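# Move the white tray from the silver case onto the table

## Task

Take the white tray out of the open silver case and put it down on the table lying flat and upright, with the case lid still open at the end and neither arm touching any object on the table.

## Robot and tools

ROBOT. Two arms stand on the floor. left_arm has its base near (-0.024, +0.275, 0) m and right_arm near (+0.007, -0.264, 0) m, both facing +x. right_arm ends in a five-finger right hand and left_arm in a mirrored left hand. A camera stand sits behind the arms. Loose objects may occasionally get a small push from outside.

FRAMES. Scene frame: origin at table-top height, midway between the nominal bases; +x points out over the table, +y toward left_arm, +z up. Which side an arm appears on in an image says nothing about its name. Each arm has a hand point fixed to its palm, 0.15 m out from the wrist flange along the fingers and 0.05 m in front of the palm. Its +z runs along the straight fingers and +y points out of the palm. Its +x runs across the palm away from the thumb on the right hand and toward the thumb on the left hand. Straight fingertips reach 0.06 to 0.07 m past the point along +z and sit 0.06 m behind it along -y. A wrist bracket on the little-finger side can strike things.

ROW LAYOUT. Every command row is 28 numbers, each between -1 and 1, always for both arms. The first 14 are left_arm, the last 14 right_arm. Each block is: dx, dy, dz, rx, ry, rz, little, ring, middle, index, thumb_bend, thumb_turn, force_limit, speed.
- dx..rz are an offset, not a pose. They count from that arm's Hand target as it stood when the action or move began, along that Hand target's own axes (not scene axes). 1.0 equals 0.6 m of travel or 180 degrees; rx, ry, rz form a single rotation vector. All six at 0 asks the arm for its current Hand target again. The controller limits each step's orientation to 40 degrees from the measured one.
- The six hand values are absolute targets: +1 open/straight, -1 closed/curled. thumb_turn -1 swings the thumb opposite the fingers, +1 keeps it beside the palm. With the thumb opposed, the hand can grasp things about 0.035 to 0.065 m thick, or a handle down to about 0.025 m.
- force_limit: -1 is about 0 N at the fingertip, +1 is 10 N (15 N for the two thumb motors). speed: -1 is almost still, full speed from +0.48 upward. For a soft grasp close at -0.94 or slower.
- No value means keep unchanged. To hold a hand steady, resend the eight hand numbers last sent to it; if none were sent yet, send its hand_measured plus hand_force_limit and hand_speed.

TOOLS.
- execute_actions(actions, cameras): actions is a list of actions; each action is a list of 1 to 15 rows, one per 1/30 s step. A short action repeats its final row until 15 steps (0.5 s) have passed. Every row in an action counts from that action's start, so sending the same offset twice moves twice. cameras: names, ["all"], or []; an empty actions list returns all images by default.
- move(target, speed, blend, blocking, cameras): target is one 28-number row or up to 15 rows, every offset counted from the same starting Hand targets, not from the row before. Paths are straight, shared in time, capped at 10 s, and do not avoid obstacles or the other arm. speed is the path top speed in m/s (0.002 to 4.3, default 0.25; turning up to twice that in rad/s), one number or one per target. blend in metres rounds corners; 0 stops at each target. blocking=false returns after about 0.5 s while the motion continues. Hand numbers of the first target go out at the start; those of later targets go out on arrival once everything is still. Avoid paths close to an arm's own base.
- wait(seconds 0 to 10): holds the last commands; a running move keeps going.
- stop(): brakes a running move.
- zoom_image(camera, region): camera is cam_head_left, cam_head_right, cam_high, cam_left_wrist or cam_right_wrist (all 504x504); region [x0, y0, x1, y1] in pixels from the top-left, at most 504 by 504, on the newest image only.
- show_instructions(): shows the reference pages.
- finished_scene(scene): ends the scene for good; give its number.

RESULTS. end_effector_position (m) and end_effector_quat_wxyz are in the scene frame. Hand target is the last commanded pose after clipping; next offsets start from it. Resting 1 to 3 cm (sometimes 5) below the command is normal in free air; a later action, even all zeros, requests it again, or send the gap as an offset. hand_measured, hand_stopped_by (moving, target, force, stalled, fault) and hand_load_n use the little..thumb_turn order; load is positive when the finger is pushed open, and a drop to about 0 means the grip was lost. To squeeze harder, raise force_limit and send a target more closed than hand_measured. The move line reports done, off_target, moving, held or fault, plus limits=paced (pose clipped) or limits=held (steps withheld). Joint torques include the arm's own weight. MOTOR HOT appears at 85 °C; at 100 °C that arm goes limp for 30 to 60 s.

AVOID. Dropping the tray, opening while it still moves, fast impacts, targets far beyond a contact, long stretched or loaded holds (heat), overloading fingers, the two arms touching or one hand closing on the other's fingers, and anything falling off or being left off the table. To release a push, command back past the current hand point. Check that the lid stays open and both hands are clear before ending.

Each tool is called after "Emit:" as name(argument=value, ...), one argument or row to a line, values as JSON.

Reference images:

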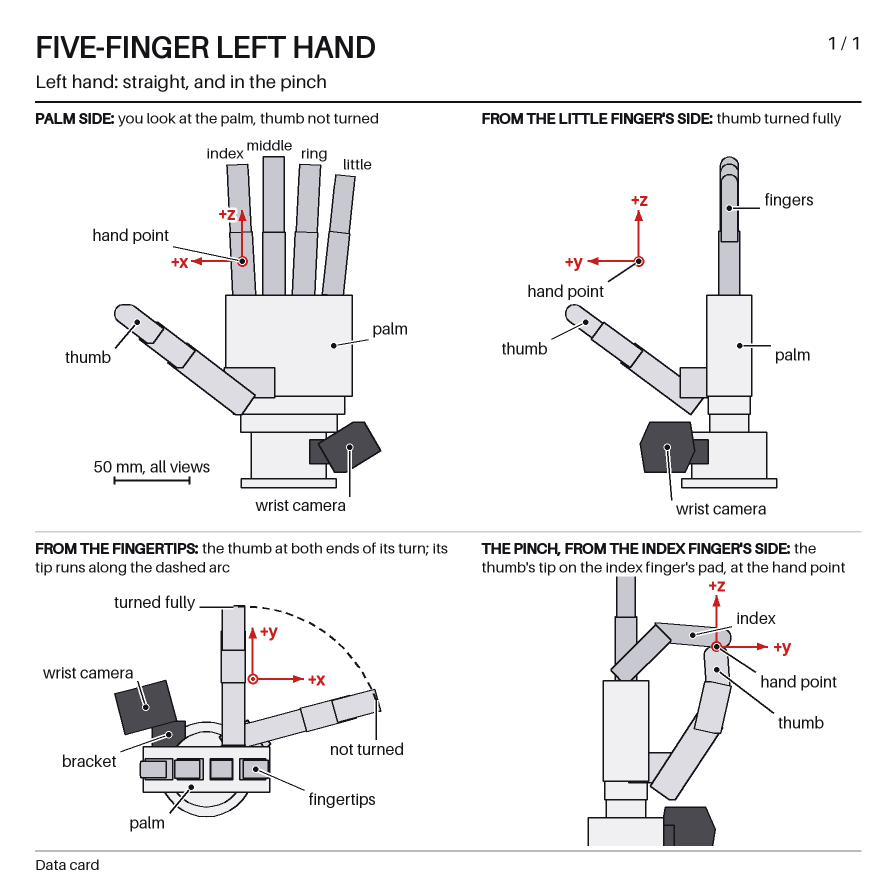

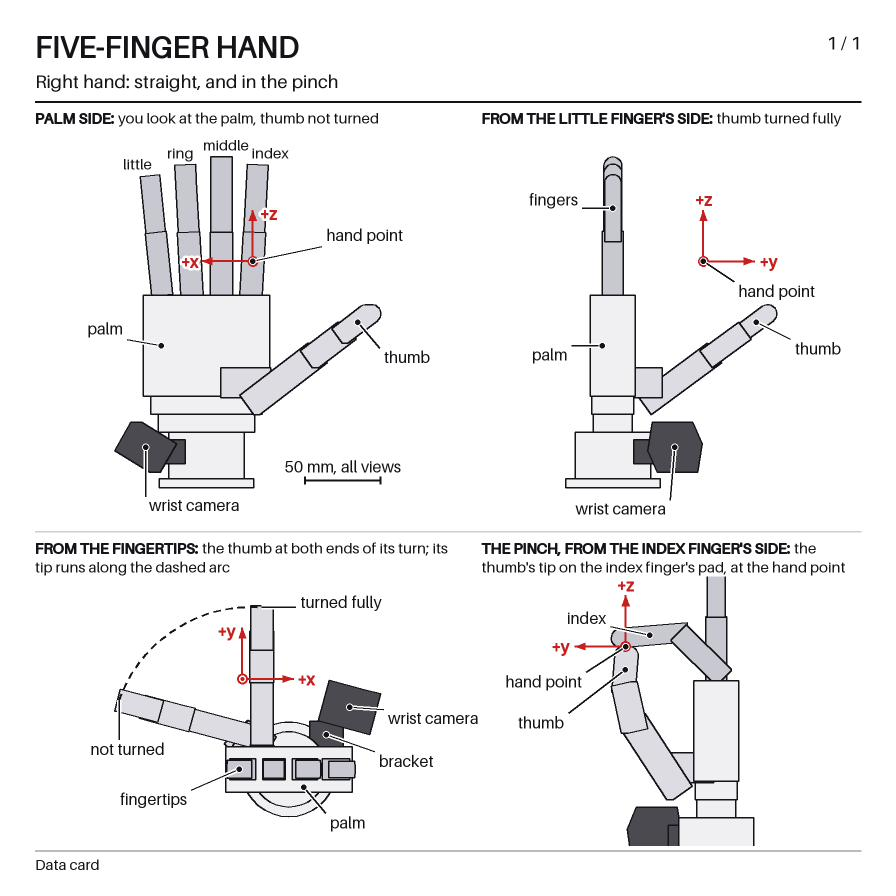

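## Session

Emit:
execute_actions(
  actions=[],
)

Emit:
zoom_image(
  camera="cam_high",
  region=[100, 130, 310, 340],
)

Scene clock: 0.00 s.
left_arm: end_effector_position=(+0.5371, +0.4109, +0.3893) hand_measured=(+1.000, +1.000, +1.000, +1.000, +1.000, +1.000) hand_load_n=(+0.0, +0.0, +0.0, +0.0, +0.0, +0.0) hand_stopped_by=(target, target, target, target, target, target) hand_force_limit=0.00 hand_speed=-0.80 end_effector_quat_wxyz=(-0.597, +0.766, -0.202, +0.127) | right_arm: end_effector_position=(+0.6390, -0.2535, +0.1575) hand_measured=(+1.000, +1.000, +1.000, +1.000, +1.000, +1.000) hand_load_n=(+0.0, +0.0, +0.0, +0.0, +0.0, +0.0) hand_stopped_by=(target, target, target, target, target, target) hand_force_limit=0.00 hand_speed=-0.80 end_effector_quat_wxyz=(+0.155, +0.955, -0.248, +0.057)
Joint positions: left_arm=[-0.013 1.372 1.428 -0.593 -1.048 -0.428] | right_arm=[0.144 2.243 2.296 -1.645 0.332 -0.9]
Joint velocities: within noise
Joint torques (N m): no reading
Motor temperatures (°C): left_arm=[29 29 36 28 27 27] | right_arm=[30 30 28 29 28 25]
Heat: left arm: hottest elbow 36 °C; right arm: hottest waist 30 °C.
Hand target: left_arm +0.5404, +0.4110, +0.4095; -0.601, +0.763, -0.190, +0.143 | right_arm +0.6444, -0.2526, +0.1642; +0.151, +0.954, -0.249, +0.067

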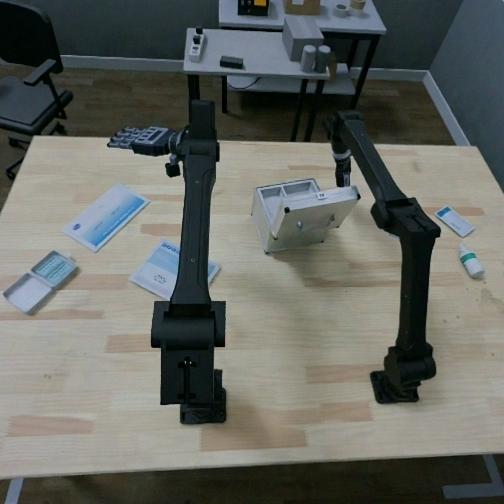

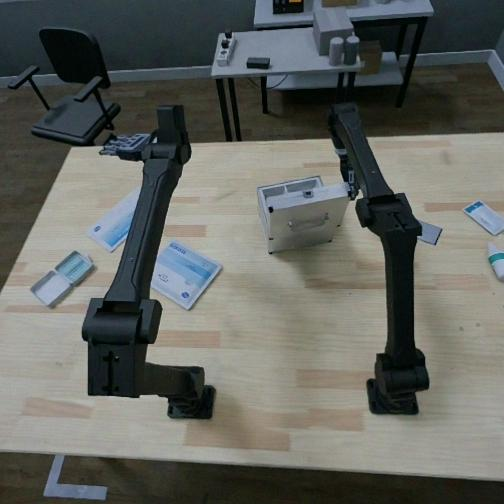

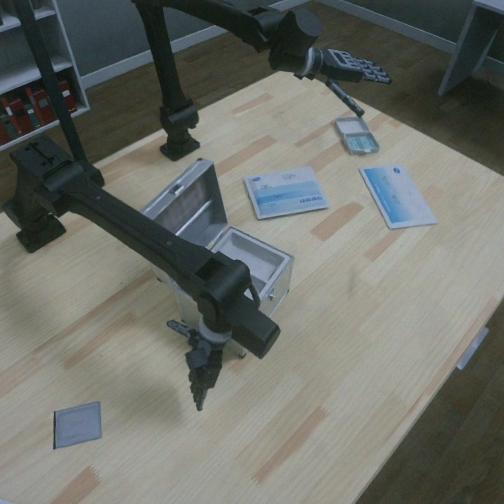

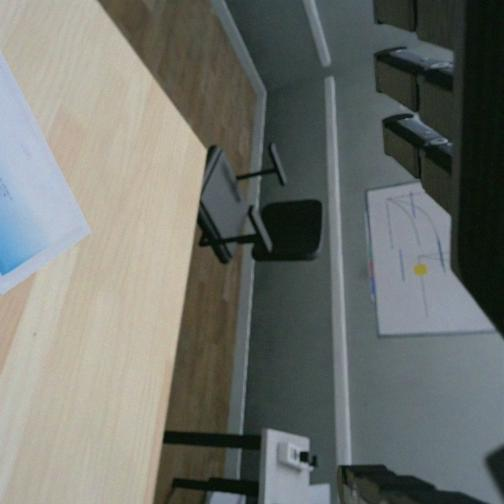

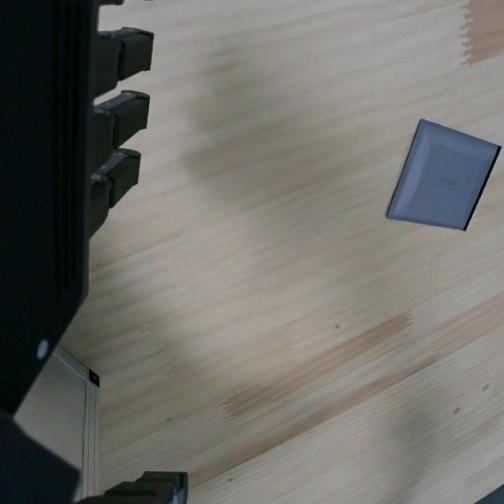

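Scaled by 2.400 from the camera's 504x504 image, which has a finer 720x720 frame.

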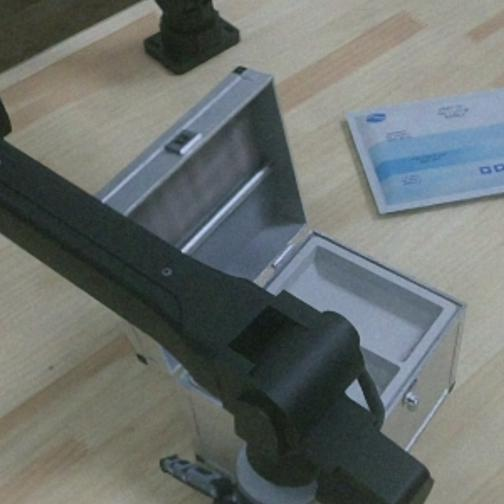

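Emit:
move(
  target=[
    [0, 0, 0, 0, 0, 0, 1, 1, 1, 1, 1, 1, 0, -0.8, 0.0677, 0.0848, -0.3147, 0, 0, 0, 0, 0, 0, 0, 0.8, -1, 0, -0.1],
    [0, 0, 0, 0, 0, 0, 1, 1, 1, 1, 1, 1, 0, -0.8, -0.2235, -0.119, -0.4252, 0.3405, -0.130, -0.2349, 0, 0, 0, 0, 0.8, -1, 0, -0.1],
  ],
  cameras=["all"],
  blend=0.03,
)

Emit:
zoom_image(
  camera="cam_high",
  region=[100, 130, 310, 340],
)

Scene clock: 27.17 s.
left_arm: end_effector_position=(+0.5371, +0.4109, +0.3893) hand_measured=(+1.000, +1.000, +1.000, +1.000, +1.000, +1.000) hand_load_n=(+0.0, +0.0, +0.0, +0.0, +0.0, -0.5) hand_stopped_by=(target, target, target, target, target, target) hand_force_limit=0.00 hand_speed=-0.80 end_effector_quat_wxyz=(-0.597, +0.766, -0.202, +0.127) | right_arm: end_effector_position=(+0.5607, -0.0569, +0.3461) hand_measured=(+0.000, +0.000, +0.000, +0.000, +0.800, -1.000) hand_load_n=(+0.0, +0.0, +0.0, +0.0, +0.0, +0.0) hand_stopped_by=(target, target, target, target, target, target) hand_force_limit=0.00 hand_speed=-0.10 end_effector_quat_wxyz=(-0.397, +0.913, +0.083, +0.048)
Joint positions: left_arm=[-0.013 1.372 1.428 -0.593 -1.048 -0.428] | right_arm=[0.175 1.88 2.221 -1.683 -0.797 -1.466]
Joint torques (N m): left_arm=[0.85 -10.64 13.53 1.92 -0.38 0] | right_arm=[1.32 -19.84 7.8 -0.06 -0.75 -0.07]
Heat: left arm: hottest elbow 40 °C; right arm: hottest shoulder 33 °C.
Hand target: left_arm +0.5404, +0.4110, +0.4095; -0.601, +0.763, -0.190, +0.143 | right_arm +0.5502, -0.0503, +0.3601; -0.379, +0.914, +0.136, -0.056
Off the commanded pose: left_arm 0.020 m, 2 deg | right_arm 0.019 m, 14 deg.
joint sent to its limit (right arm) — joint 4 (wrist pitch), lower limit. The joint targets are off in orientation, not in position.
move: off_target (left_arm, right_arm)

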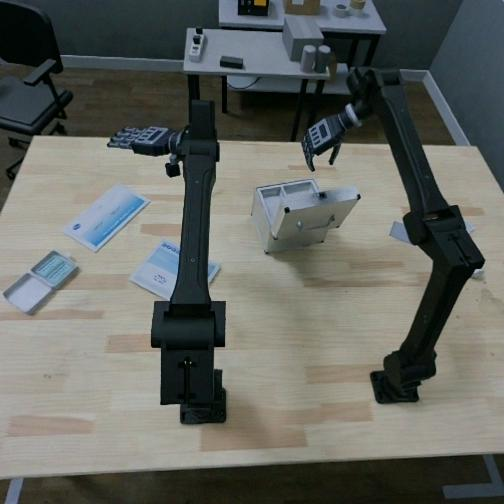

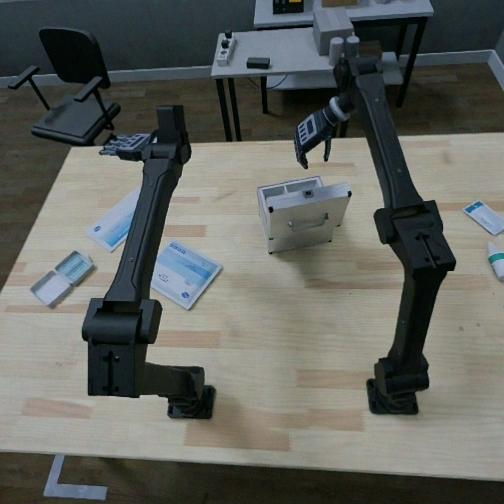

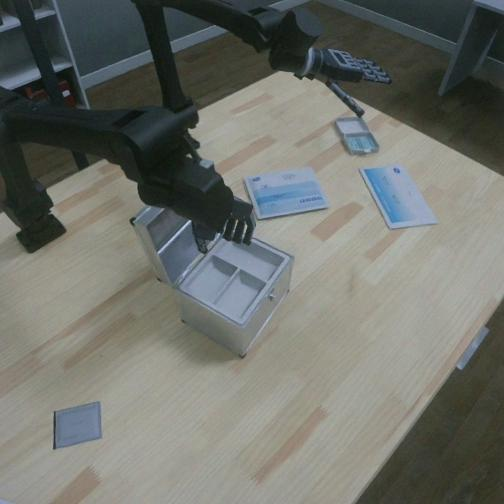

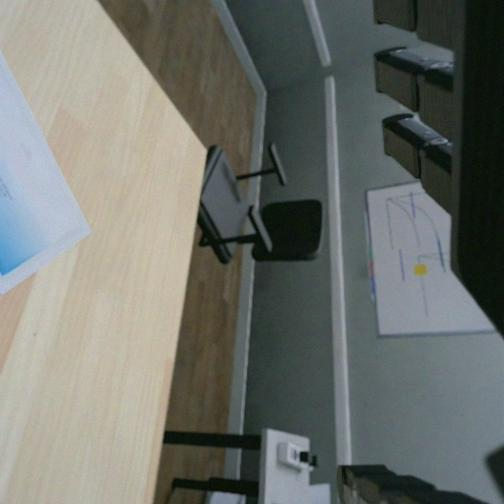

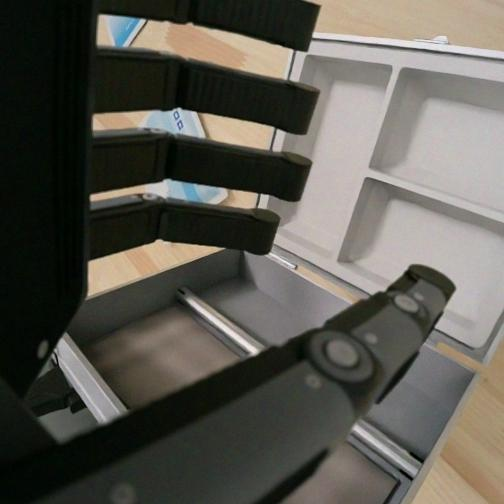

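Scaled by 2.400 from the camera's 504x504 image, which has a finer 720x720 frame.

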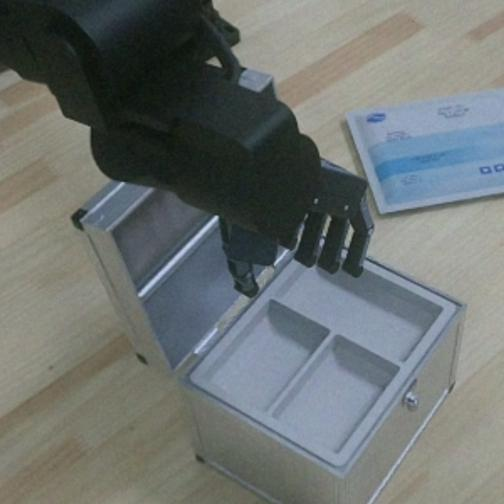

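Emit:
zoom_image(
  camera="cam_right_wrist",
  region=[244, 20, 504, 380],
)

Scaled by 1.400 from the camera's 504x504 image, which has a finer 720x720 frame.

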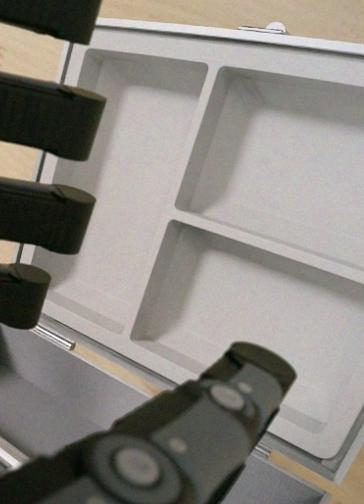

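Emit:
move(
  target=[0, 0, 0, 0, 0, 0, 1, 1, 1, 1, 1, 1, 0, -0.8, 0.0087, 0.039, 0.2203, 0, 0.0236, 0.0236, 0, 0, 0, 0, 0.8, -1, 0, -0.1],
  cameras=["cam_right_wrist", "cam_high", "cam_head_right"],
  speed=0.15,
)

Emit:
zoom_image(
  camera="cam_right_wrist",
  region=[244, 20, 504, 380],
)

Scene clock: 64.50 s.
left_arm: end_effector_position=(+0.5371, +0.4109, +0.3893) hand_measured=(+1.000, +1.000, +1.000, +1.000, +1.000, +1.000) hand_load_n=(+0.0, +0.0, +0.0, +0.0, +0.0, -0.5) hand_stopped_by=(target, target, target, target, target, target) hand_force_limit=0.00 hand_speed=-0.80 end_effector_quat_wxyz=(-0.597, +0.766, -0.202, +0.127) | right_arm: end_effector_position=(+0.5293, +0.0171, +0.2592) hand_measured=(+0.000, +0.000, +0.000, +0.000, +0.800, -1.000) hand_load_n=(+0.0, +0.0, +0.0, +0.0, +0.0, +0.0) hand_stopped_by=(target, target, target, target, target, target) hand_force_limit=0.00 hand_speed=-0.10 end_effector_quat_wxyz=(-0.383, +0.919, +0.088, -0.033)
Joint positions: left_arm=[-0.013 1.372 1.428 -0.593 -1.048 -0.428] | right_arm=[0.312 1.907 2.029 -1.548 -0.778 -1.376]
Joint torques (N m): left_arm=[0.91 -10.64 13.56 1.85 -0.38 0] | right_arm=[0.97 -17.03 8.34 0.84 -0.53 0.19]
Motor temperatures (°C): left_arm=[29 30 44 28 28 27] | right_arm=[29 34 34 29 29 25]
Heat: left arm: hottest elbow 44 °C; right arm: hottest shoulder 34 °C.
Hand target: left_arm +0.5404, +0.4110, +0.4095; -0.601, +0.763, -0.190, +0.143 | right_arm +0.5329, +0.0248, +0.2500; -0.381, +0.920, +0.088, -0.036
Off the commanded pose: left_arm 0.020 m, 2 deg | right_arm 0.013 m, 0 deg.
move: off_target (left_arm, right_arm)
Images, in order (width x height): cam_head_right 504x504, cam_high 504x504, cam_right_wrist 504x504.

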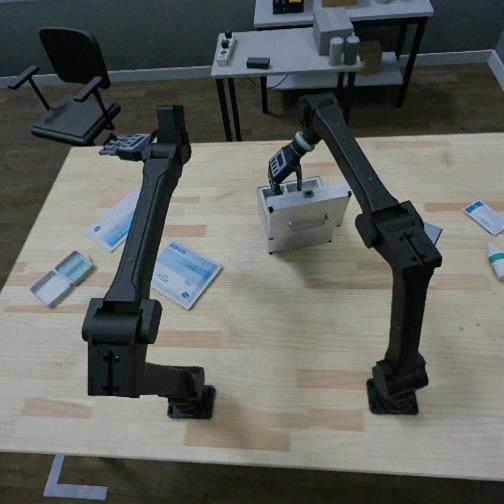

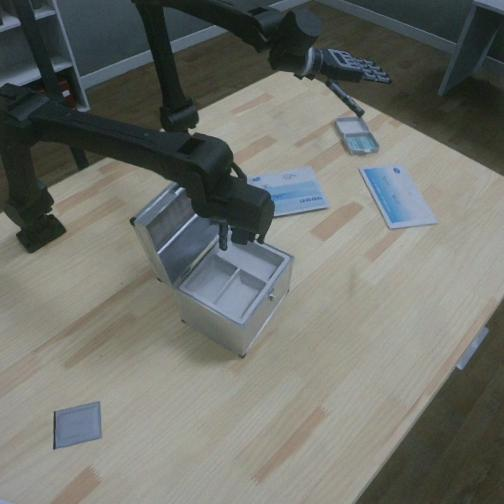

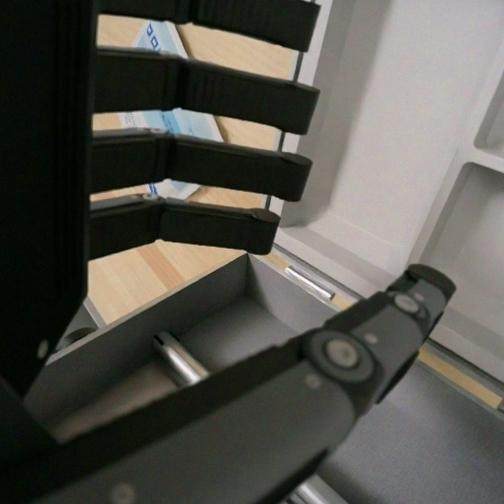

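Scaled by 1.400 from the camera's 504x504 image, which has a finer 720x720 frame.

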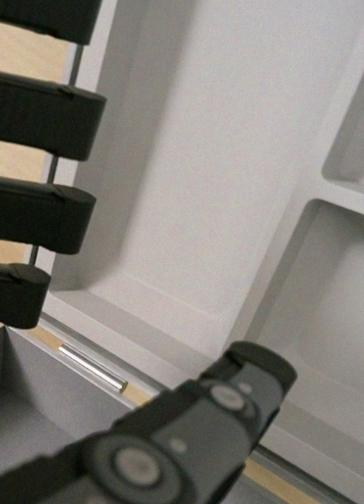

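Emit:
wait(
  seconds=0.1,
  cameras=["cam_right_wrist", "cam_head_right", "cam_high"],
)

Emit:
zoom_image(
  camera="cam_right_wrist",
  region=[244, 20, 504, 380],
)

Emit:
zoom_image(
  camera="cam_head_right",
  region=[200, 150, 504, 400],
)

Scene clock: 94.07 s.
left_arm: end_effector_position=(+0.5371, +0.4109, +0.3893) hand_measured=(+1.000, +1.000, +1.000, +1.000, +1.000, +1.000) hand_load_n=(+0.0, +0.0, +0.0, +0.0, +0.0, +0.0) hand_stopped_by=(target, target, target, target, target, target) hand_force_limit=0.00 hand_speed=-0.80 end_effector_quat_wxyz=(-0.597, +0.766, -0.202, +0.127) | right_arm: end_effector_position=(+0.5292, +0.0171, +0.2592) hand_measured=(+0.000, +0.000, +0.000, +0.000, +0.800, -1.000) hand_load_n=(+0.0, +0.0, +0.0, +0.0, +0.0, +0.0) hand_stopped_by=(target, target, target, target, target, target) hand_force_limit=0.00 hand_speed=-0.10 end_effector_quat_wxyz=(-0.383, +0.919, +0.088, -0.033)
Joint positions: left_arm=[-0.013 1.372 1.428 -0.593 -1.048 -0.428] | right_arm=[0.312 1.907 2.029 -1.548 -0.778 -1.375]
Joint torques (N m): left_arm=[0.73 -10.81 13.56 1.92 -0.37 -0.01] | right_arm=[0.97 -16.97 8.35 0.84 -0.53 0.15]
Heat: left arm: hottest elbow 46 °C; right arm: hottest elbow 35 °C.
Hand target: left_arm +0.5404, +0.4110, +0.4095; -0.601, +0.763, -0.190, +0.143 | right_arm +0.5329, +0.0248, +0.2500; -0.381, +0.920, +0.088, -0.036
Off the commanded pose: left_arm 0.020 m, 2 deg | right_arm 0.013 m, 0 deg.
wait: 0.10 s; at rest from the start
Images, in order (width x height): cam_head_right 504x504, cam_high 504x504, cam_right_wrist 504x504.

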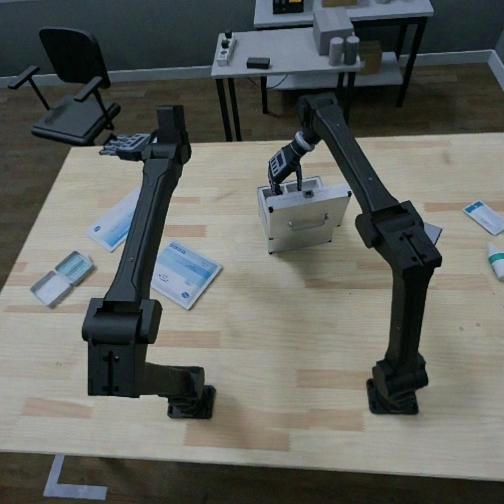

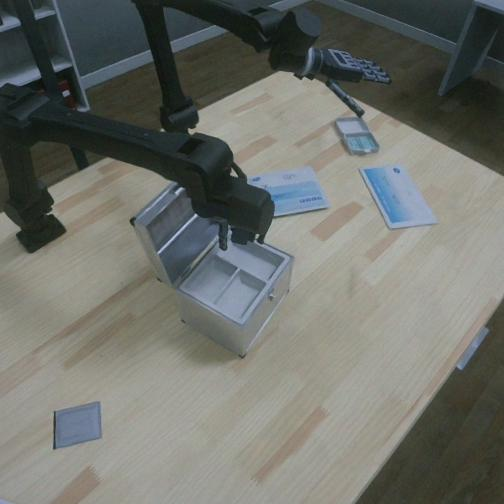

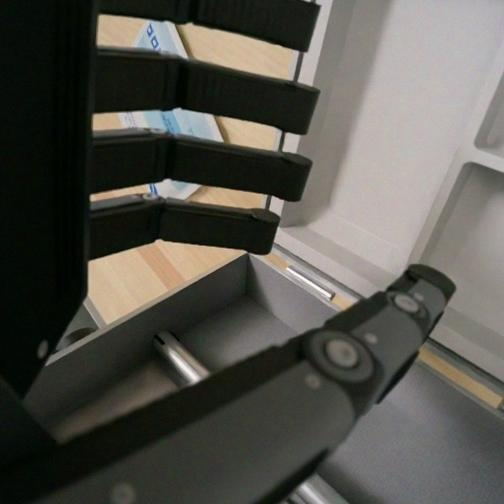

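Scaled by 1.400 from the camera's 504x504 image, which has a finer 720x720 frame.

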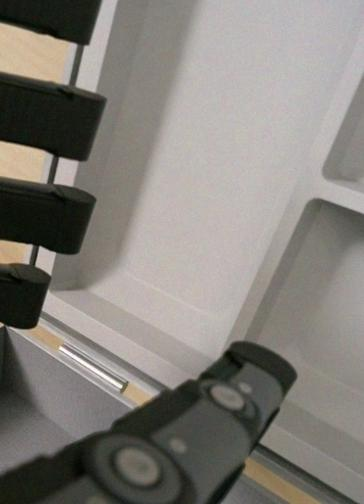

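Scaled by 1.658 from the camera's 504x504 image, which has a finer 720x720 frame.

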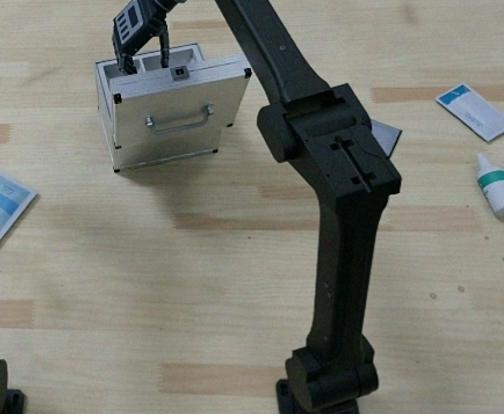

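Emit:
zoom_image(
  camera="cam_right_wrist",
  region=[384, 80, 504, 280],
)

Scaled by 2.520 from the camera's 504x504 image, which has a finer 720x720 frame.

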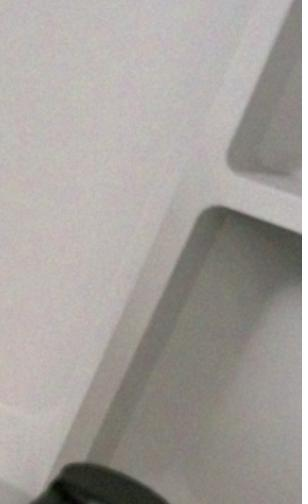

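Emit:
move(
  target=[0,0,0,0,0,0,1,1,1,1,1,1,0,-0.8,0.0018,0.038,0.0067,0,0.01336,0.01336,0,0,0,0,0.8,-1,0,-0.1],
  speed=0.08,
  cameras=["cam_right_wrist"],
)

Emit:
zoom_image(
  camera="cam_right_wrist",
  region=[304, 80, 504, 330],
)

Scene clock: 123.03 s.
left_arm: end_effector_position=(+0.5371, +0.4109, +0.3893) hand_measured=(+1.000, +1.000, +1.000, +1.000, +1.000, +1.000) hand_load_n=(+0.0, +0.0, +0.0, +0.0, +0.0, +0.0) hand_stopped_by=(target, target, target, target, target, target) hand_force_limit=0.00 hand_speed=-0.80 end_effector_quat_wxyz=(-0.597, +0.766, -0.202, +0.127) | right_arm: end_effector_position=(+0.5308, +0.0183, +0.2242) hand_measured=(+0.000, +0.000, +0.000, +0.000, +0.800, -1.000) hand_load_n=(+0.0, +0.0, +0.0, +0.0, +0.0, +0.0) hand_stopped_by=(target, target, target, target, target, target) hand_force_limit=0.00 hand_speed=-0.10 end_effector_quat_wxyz=(-0.381, +0.922, +0.067, -0.038)
Joint positions: left_arm=[-0.013 1.372 1.428 -0.593 -1.048 -0.428] | right_arm=[0.312 1.907 1.935 -1.447 -0.773 -1.326]
Joint torques (N m): left_arm=[0.97 -10.58 13.53 1.89 -0.38 -0.02] | right_arm=[-0.97 -19.72 7.99 0.85 -0.51 0.15]
Heat: left arm: hottest elbow 47 °C; right arm: hottest shoulder 35 °C.
Hand target: left_arm +0.5404, +0.4110, +0.4095; -0.601, +0.763, -0.190, +0.143 | right_arm +0.5364, +0.0121, +0.2311; -0.382, +0.922, +0.061, -0.025
Off the commanded pose: left_arm 0.020 m, 2 deg | right_arm 0.011 m, 2 deg.
move: off_target (left_arm, right_arm)
Images, in order (width x height): cam_right_wrist 504x504.

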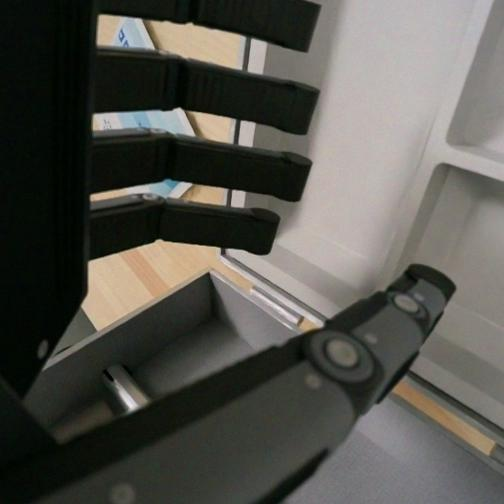

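Scaled by 2.016 from the camera's 504x504 image, which has a finer 720x720 frame.

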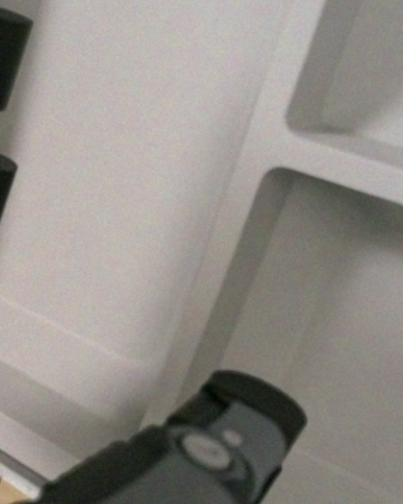

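Emit:
move(
  target=[0,0,0,0,0,0,1,1,1,1,1,1,0,-0.8,0.0015,0.0192,-0.0192,0,0,0,0,0,0,0,0.8,-1,0,-0.1],
  speed=0.08,
  cameras=["cam_right_wrist"],
)

Emit:
zoom_image(
  camera="cam_right_wrist",
  region=[304, 80, 504, 330],
)

Scene clock: 134.97 s.
left_arm: end_effector_position=(+0.5371, +0.4109, +0.3893) hand_measured=(+1.000, +1.000, +1.000, +1.000, +1.000, +1.000) hand_load_n=(+0.0, +0.0, +0.0, +0.0, +0.0, +0.0) hand_stopped_by=(target, target, target, target, target, target) hand_force_limit=0.00 hand_speed=-0.80 end_effector_quat_wxyz=(-0.597, +0.766, -0.202, +0.127) | right_arm: end_effector_position=(+0.5395, +0.0031, +0.2238) hand_measured=(+0.000, +0.000, +0.000, +0.000, +0.800, -1.000) hand_load_n=(+0.0, +0.0, +0.0, -0.5, +0.0, +0.0) hand_stopped_by=(target, target, target, target, target, target) hand_force_limit=0.00 hand_speed=-0.10 end_effector_quat_wxyz=(-0.381, +0.922, +0.060, -0.030)
Joint positions: left_arm=[-0.013 1.372 1.428 -0.593 -1.048 -0.428] | right_arm=[0.284 1.907 1.935 -1.447 -0.773 -1.34]
Joint torques (N m): left_arm=[0.97 -10.58 13.56 1.89 -0.38 0] | right_arm=[-0.85 -19.72 8.02 -0.12 -0.68 0]
Heat: left arm: hottest elbow 48 °C; right arm: hottest shoulder 35 °C.
Hand target: left_arm +0.5404, +0.4110, +0.4095; -0.601, +0.763, -0.190, +0.143 | right_arm +0.5395, -0.0040, +0.2310; -0.382, +0.922, +0.061, -0.025
Off the commanded pose: left_arm 0.020 m, 2 deg | right_arm 0.010 m, 1 deg.
move: off_target (left_arm)
Images, in order (width x height): cam_right_wrist 504x504.

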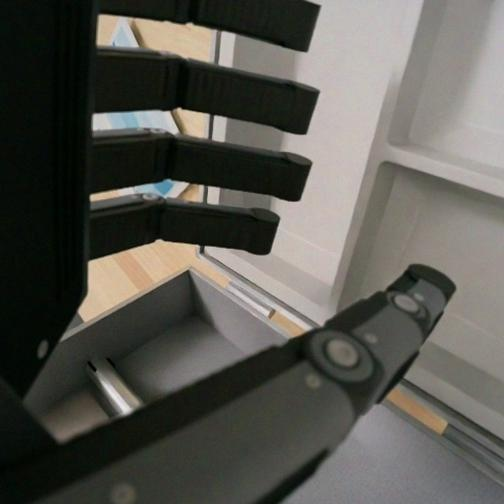

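Scaled by 2.016 from the camera's 504x504 image, which has a finer 720x720 frame.

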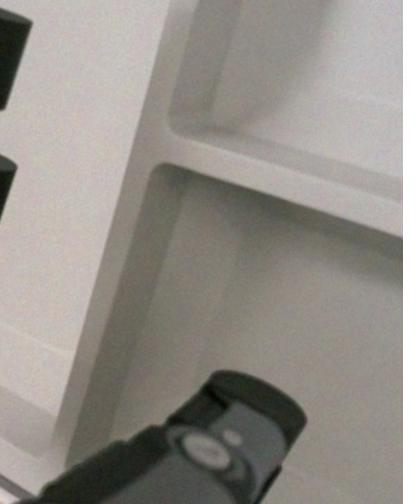

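Emit:
move(
  target=[0,0,0,0,0,0,1,1,1,1,1,1,0,-0.8,0.0015,0.0188,0.0612,0,-0.00687,-0.00687,0,0,0,0,0.8,-1,0,-0.1],
  speed=0.06,
  cameras=["cam_right_wrist"],
)

Emit:
zoom_image(
  camera="cam_right_wrist",
  region=[254, 100, 454, 350],
)

Scene clock: 147.37 s.
left_arm: end_effector_position=(+0.5371, +0.4109, +0.3893) hand_measured=(+1.000, +1.000, +1.000, +1.000, +1.000, +1.000) hand_load_n=(+0.0, +0.0, +0.0, +0.0, +0.0, +0.0) hand_stopped_by=(target, target, target, target, target, target) hand_force_limit=0.00 hand_speed=-0.80 end_effector_quat_wxyz=(-0.597, +0.766, -0.202, +0.127) | right_arm: end_effector_position=(+0.5370, +0.0046, +0.2015) hand_measured=(+0.000, +0.000, +0.000, +0.000, +0.800, -1.000) hand_load_n=(+0.0, +0.0, +0.0, +0.0, +0.0, +0.0) hand_stopped_by=(target, target, target, target, target, target) hand_force_limit=0.00 hand_speed=-0.10 end_effector_quat_wxyz=(-0.380, +0.922, +0.062, -0.033)
Joint positions: left_arm=[-0.013 1.372 1.428 -0.593 -1.048 -0.428] | right_arm=[0.288 1.907 1.877 -1.395 -0.773 -1.343]
Joint torques (N m): left_arm=[0.91 -10.7 13.55 1.88 -0.38 0] | right_arm=[1.49 -17.96 8.01 0.81 -0.69 -0.04]
Heat: left arm: hottest elbow 48 °C; right arm: hottest shoulder 35 °C.
Hand target: left_arm +0.5404, +0.4110, +0.4095; -0.601, +0.763, -0.190, +0.143 | right_arm +0.5380, +0.0141, +0.1971; -0.382, +0.921, +0.075, -0.031
Off the commanded pose: left_arm 0.020 m, 2 deg | right_arm 0.010 m, 2 deg.
move: off_target (left_arm)
Images, in order (width x height): cam_right_wrist 504x504.

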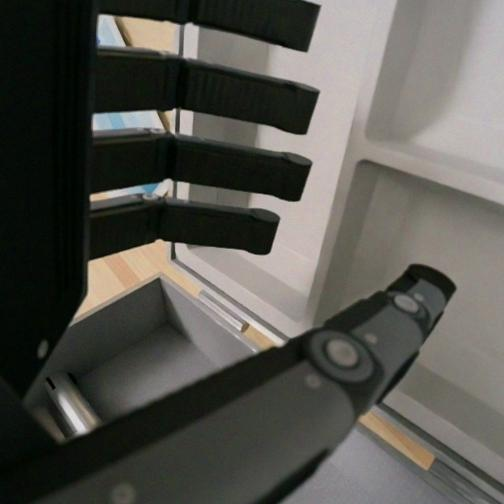

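Scaled by 2.016 from the camera's 504x504 image, which has a finer 720x720 frame.

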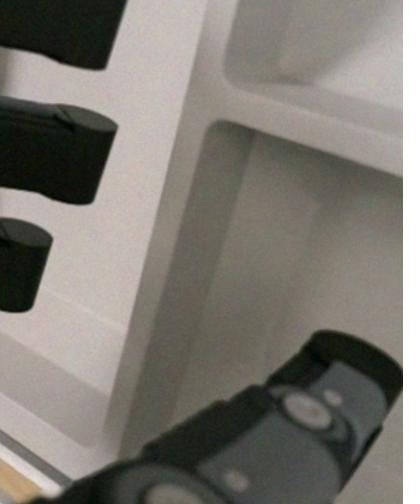

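Emit:
move(
  target=[0,0,0,0,0,0,1,1,1,1,1,1,0,-0.8,-0.0003,0.0160,0.0279,0,-0.0059,-0.0059,0,0,0,0,0.8,-1,0,-0.1],
  speed=0.05,
  cameras=["cam_right_wrist"],
)

Emit:
zoom_image(
  camera="cam_right_wrist",
  region=[254, 100, 454, 350],
)

Scene clock: 168.57 s.
left_arm: end_effector_position=(+0.5371, +0.4109, +0.3893) hand_measured=(+1.000, +1.000, +1.000, +1.000, +1.000, +1.000) hand_load_n=(+0.0, +0.0, +0.0, +0.0, +0.0, -0.5) hand_stopped_by=(target, target, target, target, target, target) hand_force_limit=0.00 hand_speed=-0.80 end_effector_quat_wxyz=(-0.597, +0.766, -0.202, +0.127) | right_arm: end_effector_position=(+0.5352, +0.0089, +0.1914) hand_measured=(+0.000, +0.000, +0.000, +0.000, +0.800, -1.000) hand_load_n=(+0.0, +0.0, +0.0, +0.0, +0.0, +0.0) hand_stopped_by=(target, target, target, target, target, target) hand_force_limit=0.00 hand_speed=-0.10 end_effector_quat_wxyz=(-0.381, +0.921, +0.076, -0.031)
Joint positions: left_arm=[-0.013 1.372 1.428 -0.593 -1.048 -0.428] | right_arm=[0.297 1.907 1.852 -1.371 -0.774 -1.366]
Joint torques (N m): left_arm=[0.85 -10.58 13.56 1.88 -0.38 -0.01] | right_arm=[1.08 -16.67 7.98 0.88 -0.75 -0.07]
Motor temperatures (°C): left_arm=[28 30 49 28 28 27] | right_arm=[29 35 35 29 29 25]
Heat: left arm: hottest elbow 49 °C; right arm: hottest shoulder 35 °C.
Hand target: left_arm +0.5404, +0.4110, +0.4095; -0.601, +0.763, -0.190, +0.143 | right_arm +0.5370, +0.0190, +0.1785; -0.381, +0.920, +0.087, -0.036
Off the commanded pose: left_arm 0.020 m, 2 deg | right_arm 0.016 m, 1 deg.
move: off_target (left_arm, right_arm)
Images, in order (width x height): cam_right_wrist 504x504.

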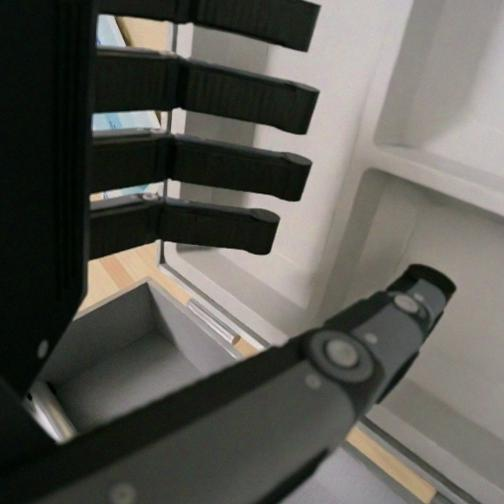

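Scaled by 2.016 from the camera's 504x504 image, which has a finer 720x720 frame.

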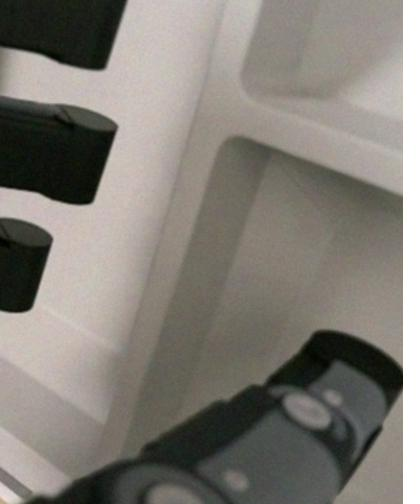

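Emit:
move(
  target=[0,0,0,0,0,0,1,1,1,1,1,1,0,-0.8,-0.0056,0.0397,-0.002,0,0,0,0,0,0,0,0.8,-1,0,-0.1],
  speed=0.05,
  cameras=["cam_right_wrist"],
)

Emit:
zoom_image(
  camera="cam_right_wrist",
  region=[254, 100, 454, 350],
)

Scene clock: 179.07 s.
left_arm: end_effector_position=(+0.5371, +0.4109, +0.3893) hand_measured=(+1.000, +1.000, +1.000, +1.000, +1.000, +1.000) hand_load_n=(+0.0, +0.0, +0.0, +0.0, +0.0, +0.0) hand_stopped_by=(target, target, target, target, target, target) hand_force_limit=0.00 hand_speed=-0.80 end_effector_quat_wxyz=(-0.597, +0.766, -0.202, +0.127) | right_arm: end_effector_position=(+0.5284, +0.0061, +0.1724) hand_measured=(+0.000, +0.000, +0.000, +0.000, +0.800, -1.000) hand_load_n=(+0.0, +0.0, +0.0, +0.0, +0.0, +0.0) hand_stopped_by=(target, target, target, target, target, target) hand_force_limit=0.00 hand_speed=-0.10 end_effector_quat_wxyz=(-0.380, +0.920, +0.089, -0.039)
Joint positions: left_arm=[-0.013 1.372 1.428 -0.593 -1.048 -0.428] | right_arm=[0.297 1.907 1.802 -1.354 -0.777 -1.405]
Joint torques (N m): left_arm=[0.79 -10.64 13.53 1.94 -0.38 -0.02] | right_arm=[-1.03 -16.97 7.91 0.79 -0.75 -0.08]
Heat: left arm: hottest elbow 49 °C; right arm: hottest shoulder 35 °C.
Hand target: left_arm +0.5404, +0.4110, +0.4095; -0.601, +0.763, -0.190, +0.143 | right_arm +0.5371, +0.0010, +0.1625; -0.381, +0.920, +0.087, -0.036
Off the commanded pose: left_arm 0.020 m, 2 deg | right_arm 0.014 m, 0 deg.
move: off_target (left_arm, right_arm)
Images, in order (width x height): cam_right_wrist 504x504.

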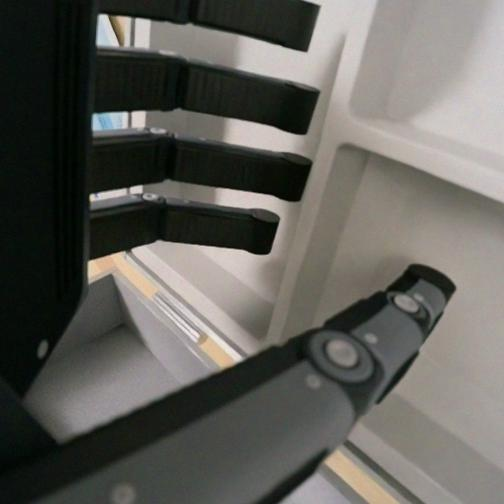

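Scaled by 2.016 from the camera's 504x504 image, which has a finer 720x720 frame.

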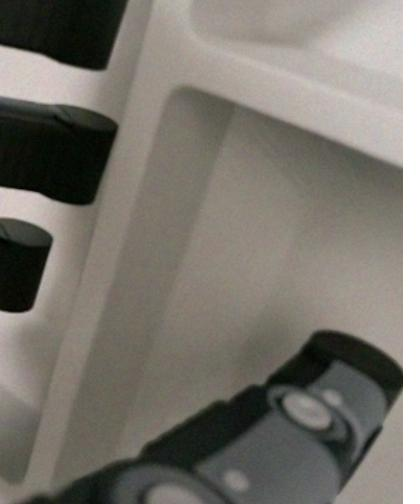

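Emit:
move(
  target=[0,0,0,0,0,0,1,1,1,1,1,1,0,-0.8,0.0136,-0.0012,-0.0013,0,0,0,0,0,0,0,0.8,-1,0,-0.1],
  speed=0.05,
  cameras=["cam_right_wrist"],
)

Emit:
zoom_image(
  camera="cam_right_wrist",
  region=[254, 100, 454, 350],
)

Scene clock: 187.53 s.
left_arm: end_effector_position=(+0.5371, +0.4109, +0.3893) hand_measured=(+1.000, +1.000, +1.000, +1.000, +1.000, +1.000) hand_load_n=(+0.0, +0.0, +0.0, +0.0, +0.0, +0.0) hand_stopped_by=(target, target, target, target, target, target) hand_force_limit=0.00 hand_speed=-0.80 end_effector_quat_wxyz=(-0.597, +0.766, -0.202, +0.127) | right_arm: end_effector_position=(+0.5285, +0.0070, +0.1681) hand_measured=(+0.000, +0.000, +0.000, +0.000, +0.800, -1.000) hand_load_n=(+0.0, +0.0, -0.5, +0.0, +0.0, +0.0) hand_stopped_by=(target, target, target, target, target, target) hand_force_limit=0.00 hand_speed=-0.10 end_effector_quat_wxyz=(-0.381, +0.919, +0.088, -0.043)
Joint positions: left_arm=[-0.013 1.372 1.428 -0.593 -1.048 -0.428] | right_arm=[0.297 1.915 1.802 -1.354 -0.782 -1.407]
Joint torques (N m): left_arm=[0.97 -10.64 13.56 1.91 -0.37 -0.01] | right_arm=[-1.14 -15.79 10.43 0.21 -0.58 -0.05]
Heat: left arm: hottest elbow 49 °C; right arm: hottest shoulder 35 °C.
Hand target: left_arm +0.5404, +0.4110, +0.4095; -0.601, +0.763, -0.190, +0.143 | right_arm +0.5451, +0.0026, +0.1636; -0.381, +0.920, +0.087, -0.036
Off the commanded pose: left_arm 0.020 m, 2 deg | right_arm 0.018 m, 1 deg.
move: off_target (left_arm, right_arm)
Images, in order (width x height): cam_right_wrist 504x504.

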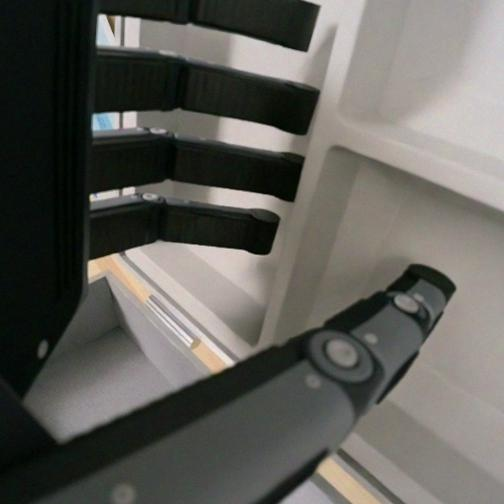

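Scaled by 2.016 from the camera's 504x504 image, which has a finer 720x720 frame.

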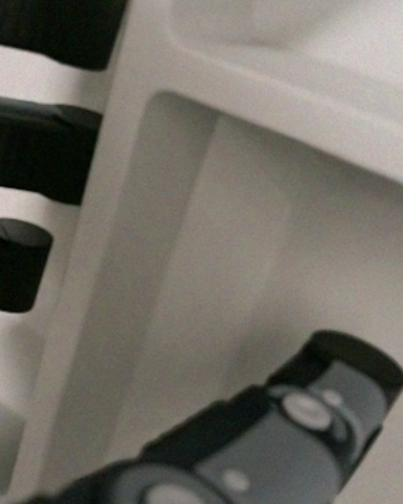

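Emit:
move(
  target=[0,0,0,0,0,0,1,1,1,1,1,1,0,-0.8,0.0108,-0.0163,-0.012,0,0,0,0,0,0,0,0.8,-1,0,-0.1],
  speed=0.05,
  cameras=["cam_right_wrist"],
)

Emit:
zoom_image(
  camera="cam_right_wrist",
  region=[254, 100, 454, 350],
)

Scene clock: 194.90 s.
left_arm: end_effector_position=(+0.5371, +0.4109, +0.3893) hand_measured=(+1.000, +1.000, +1.000, +1.000, +1.000, +1.000) hand_load_n=(+0.0, +0.0, +0.0, +0.0, +0.0, +0.0) hand_stopped_by=(target, target, target, target, target, target) hand_force_limit=0.00 hand_speed=-0.80 end_effector_quat_wxyz=(-0.597, +0.766, -0.202, +0.127) | right_arm: end_effector_position=(+0.5352, +0.0089, +0.1734) hand_measured=(+0.000, +0.000, +0.000, +0.000, +0.800, -1.000) hand_load_n=(+0.0, +0.0, +0.0, +0.0, +0.0, +0.0) hand_stopped_by=(target, target, target, target, target, target) hand_force_limit=0.00 hand_speed=-0.10 end_effector_quat_wxyz=(-0.381, +0.919, +0.088, -0.043)
Joint positions: left_arm=[-0.013 1.372 1.428 -0.593 -1.048 -0.428] | right_arm=[0.296 1.933 1.844 -1.377 -0.782 -1.407]
Joint torques (N m): left_arm=[0.85 -10.64 13.53 1.92 -0.38 0] | right_arm=[-1.03 -16.32 11.38 -0.06 -0.57 -0.02]
Heat: left arm: hottest elbow 49 °C; right arm: hottest shoulder 36 °C.
Hand target: left_arm +0.5404, +0.4110, +0.4095; -0.601, +0.763, -0.190, +0.143 | right_arm +0.5512, +0.0054, +0.1757; -0.381, +0.920, +0.087, -0.035
Off the commanded pose: left_arm 0.020 m, 2 deg | right_arm 0.016 m, 1 deg.
move: off_target (left_arm, right_arm)
Images, in order (width x height): cam_right_wrist 504x504.

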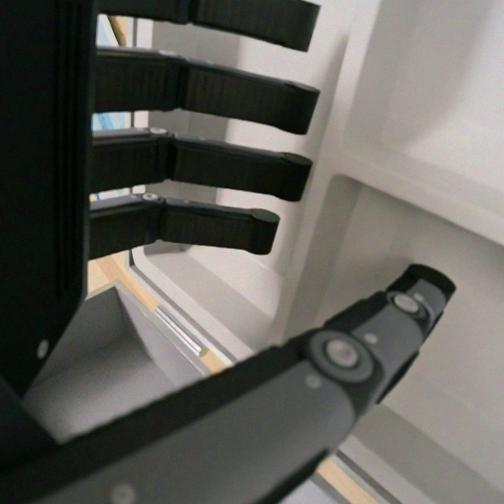

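Scaled by 2.016 from the camera's 504x504 image, which has a finer 720x720 frame.

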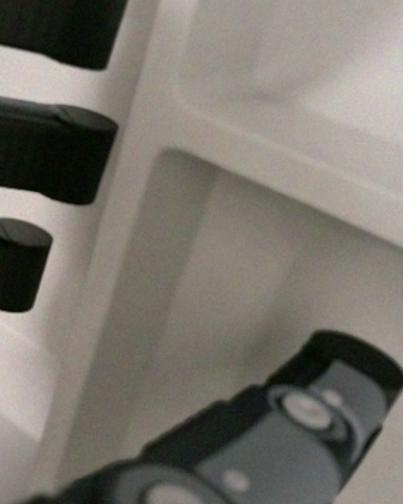

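Emit:
move(
  target=[0,0,0,0,0,0,1,1,1,1,1,1,0,-0.8,0,0,0,0,0,0,-0.8,-0.8,-0.8,-0.8,-0.3,-1,-0.5,-0.92],
  cameras=["cam_right_wrist"],
)

Scene clock: 202.07 s.
left_arm: end_effector_position=(+0.5371, +0.4109, +0.3893) hand_measured=(+1.000, +1.000, +1.000, +1.000, +1.000, +1.000) hand_load_n=(+0.0, +0.0, +0.0, +0.0, +0.0, -0.5) hand_stopped_by=(target, target, target, target, target, target) hand_force_limit=0.00 hand_speed=-0.80 end_effector_quat_wxyz=(-0.597, +0.766, -0.202, +0.127) | right_arm: end_effector_position=(+0.5350, +0.0100, +0.1708) hand_measured=(-0.800, -0.388, -0.298, -0.432, +0.460, -1.000) hand_load_n=(+0.0, +0.5, +0.0, +2.5, +4.0, +0.0) hand_stopped_by=(target, force, force, force, force, target) hand_force_limit=-0.50 hand_speed=-0.92 end_effector_quat_wxyz=(-0.383, +0.918, +0.087, -0.046)
Joint positions: left_arm=[-0.013 1.372 1.428 -0.593 -1.048 -0.428] | right_arm=[0.296 1.939 1.844 -1.377 -0.788 -1.408]
Joint torques (N m): left_arm=[0.97 -10.81 13.59 1.89 -0.38 -0.01] | right_arm=[-1.03 -17.08 11.4 -0.31 -0.32 -0.01]
Heat: left arm: hottest elbow 49 °C; right arm: hottest shoulder 36 °C.
Hand target: left_arm +0.5404, +0.4110, +0.4095; -0.601, +0.763, -0.190, +0.143 | right_arm +0.5512, +0.0055, +0.1757; -0.382, +0.920, +0.087, -0.035
Off the commanded pose: left_arm 0.020 m, 2 deg | right_arm 0.018 m, 1 deg.
move: off_target (left_arm, right_arm)
Images, in order (width x height): cam_right_wrist 504x504.

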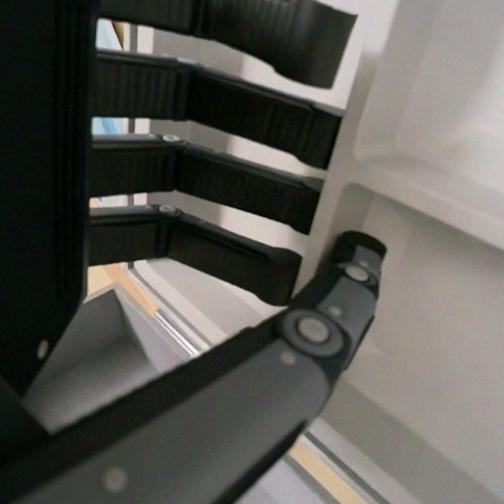

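Grip formed around the divider. Tighten.

Emit:
move(
  target=[0,0,0,0,0,0,1,1,1,1,1,1,0,-0.8,0,0,0,0,0,0,-0.85,-0.85,-0.85,-0.85,-0.35,-1,0.1,-0.92],
)

Scene clock: 204.60 s.
left_arm: end_effector_position=(+0.5371, +0.4109, +0.3893) hand_measured=(+1.000, +1.000, +1.000, +1.000, +1.000, +1.000) hand_load_n=(+0.0, +0.0, +0.0, +0.0, +0.0, +0.0) hand_stopped_by=(target, target, target, target, target, target) hand_force_limit=0.00 hand_speed=-0.80 end_effector_quat_wxyz=(-0.597, +0.766, -0.202, +0.127) | right_arm: end_effector_position=(+0.5349, +0.0100, +0.1708) hand_measured=(-0.850, -0.406, -0.332, -0.444, +0.454, -1.000) hand_load_n=(+0.0, +4.0, +8.0, +4.5, +8.5, +0.0) hand_stopped_by=(target, force, force, force, force, target) hand_force_limit=0.10 hand_speed=-0.92 end_effector_quat_wxyz=(-0.383, +0.918, +0.087, -0.046)
Joint positions: left_arm=[-0.013 1.372 1.428 -0.593 -1.048 -0.428] | right_arm=[0.296 1.939 1.844 -1.378 -0.788 -1.408]
Joint torques (N m): left_arm=[1.03 -10.58 13.56 1.91 -0.39 -0.01] | right_arm=[-1.03 -17.08 11.4 -0.31 -0.32 -0.01]
Heat: left arm: hottest elbow 49 °C; right arm: hottest shoulder 36 °C.
Hand target: left_arm +0.5404, +0.4110, +0.4095; -0.601, +0.763, -0.190, +0.143 | right_arm +0.5511, +0.0054, +0.1757; -0.381, +0.920, +0.087, -0.036
Off the commanded pose: left_arm 0.020 m, 2 deg | right_arm 0.018 m, 1 deg.
move: off_target (left_arm, right_arm)


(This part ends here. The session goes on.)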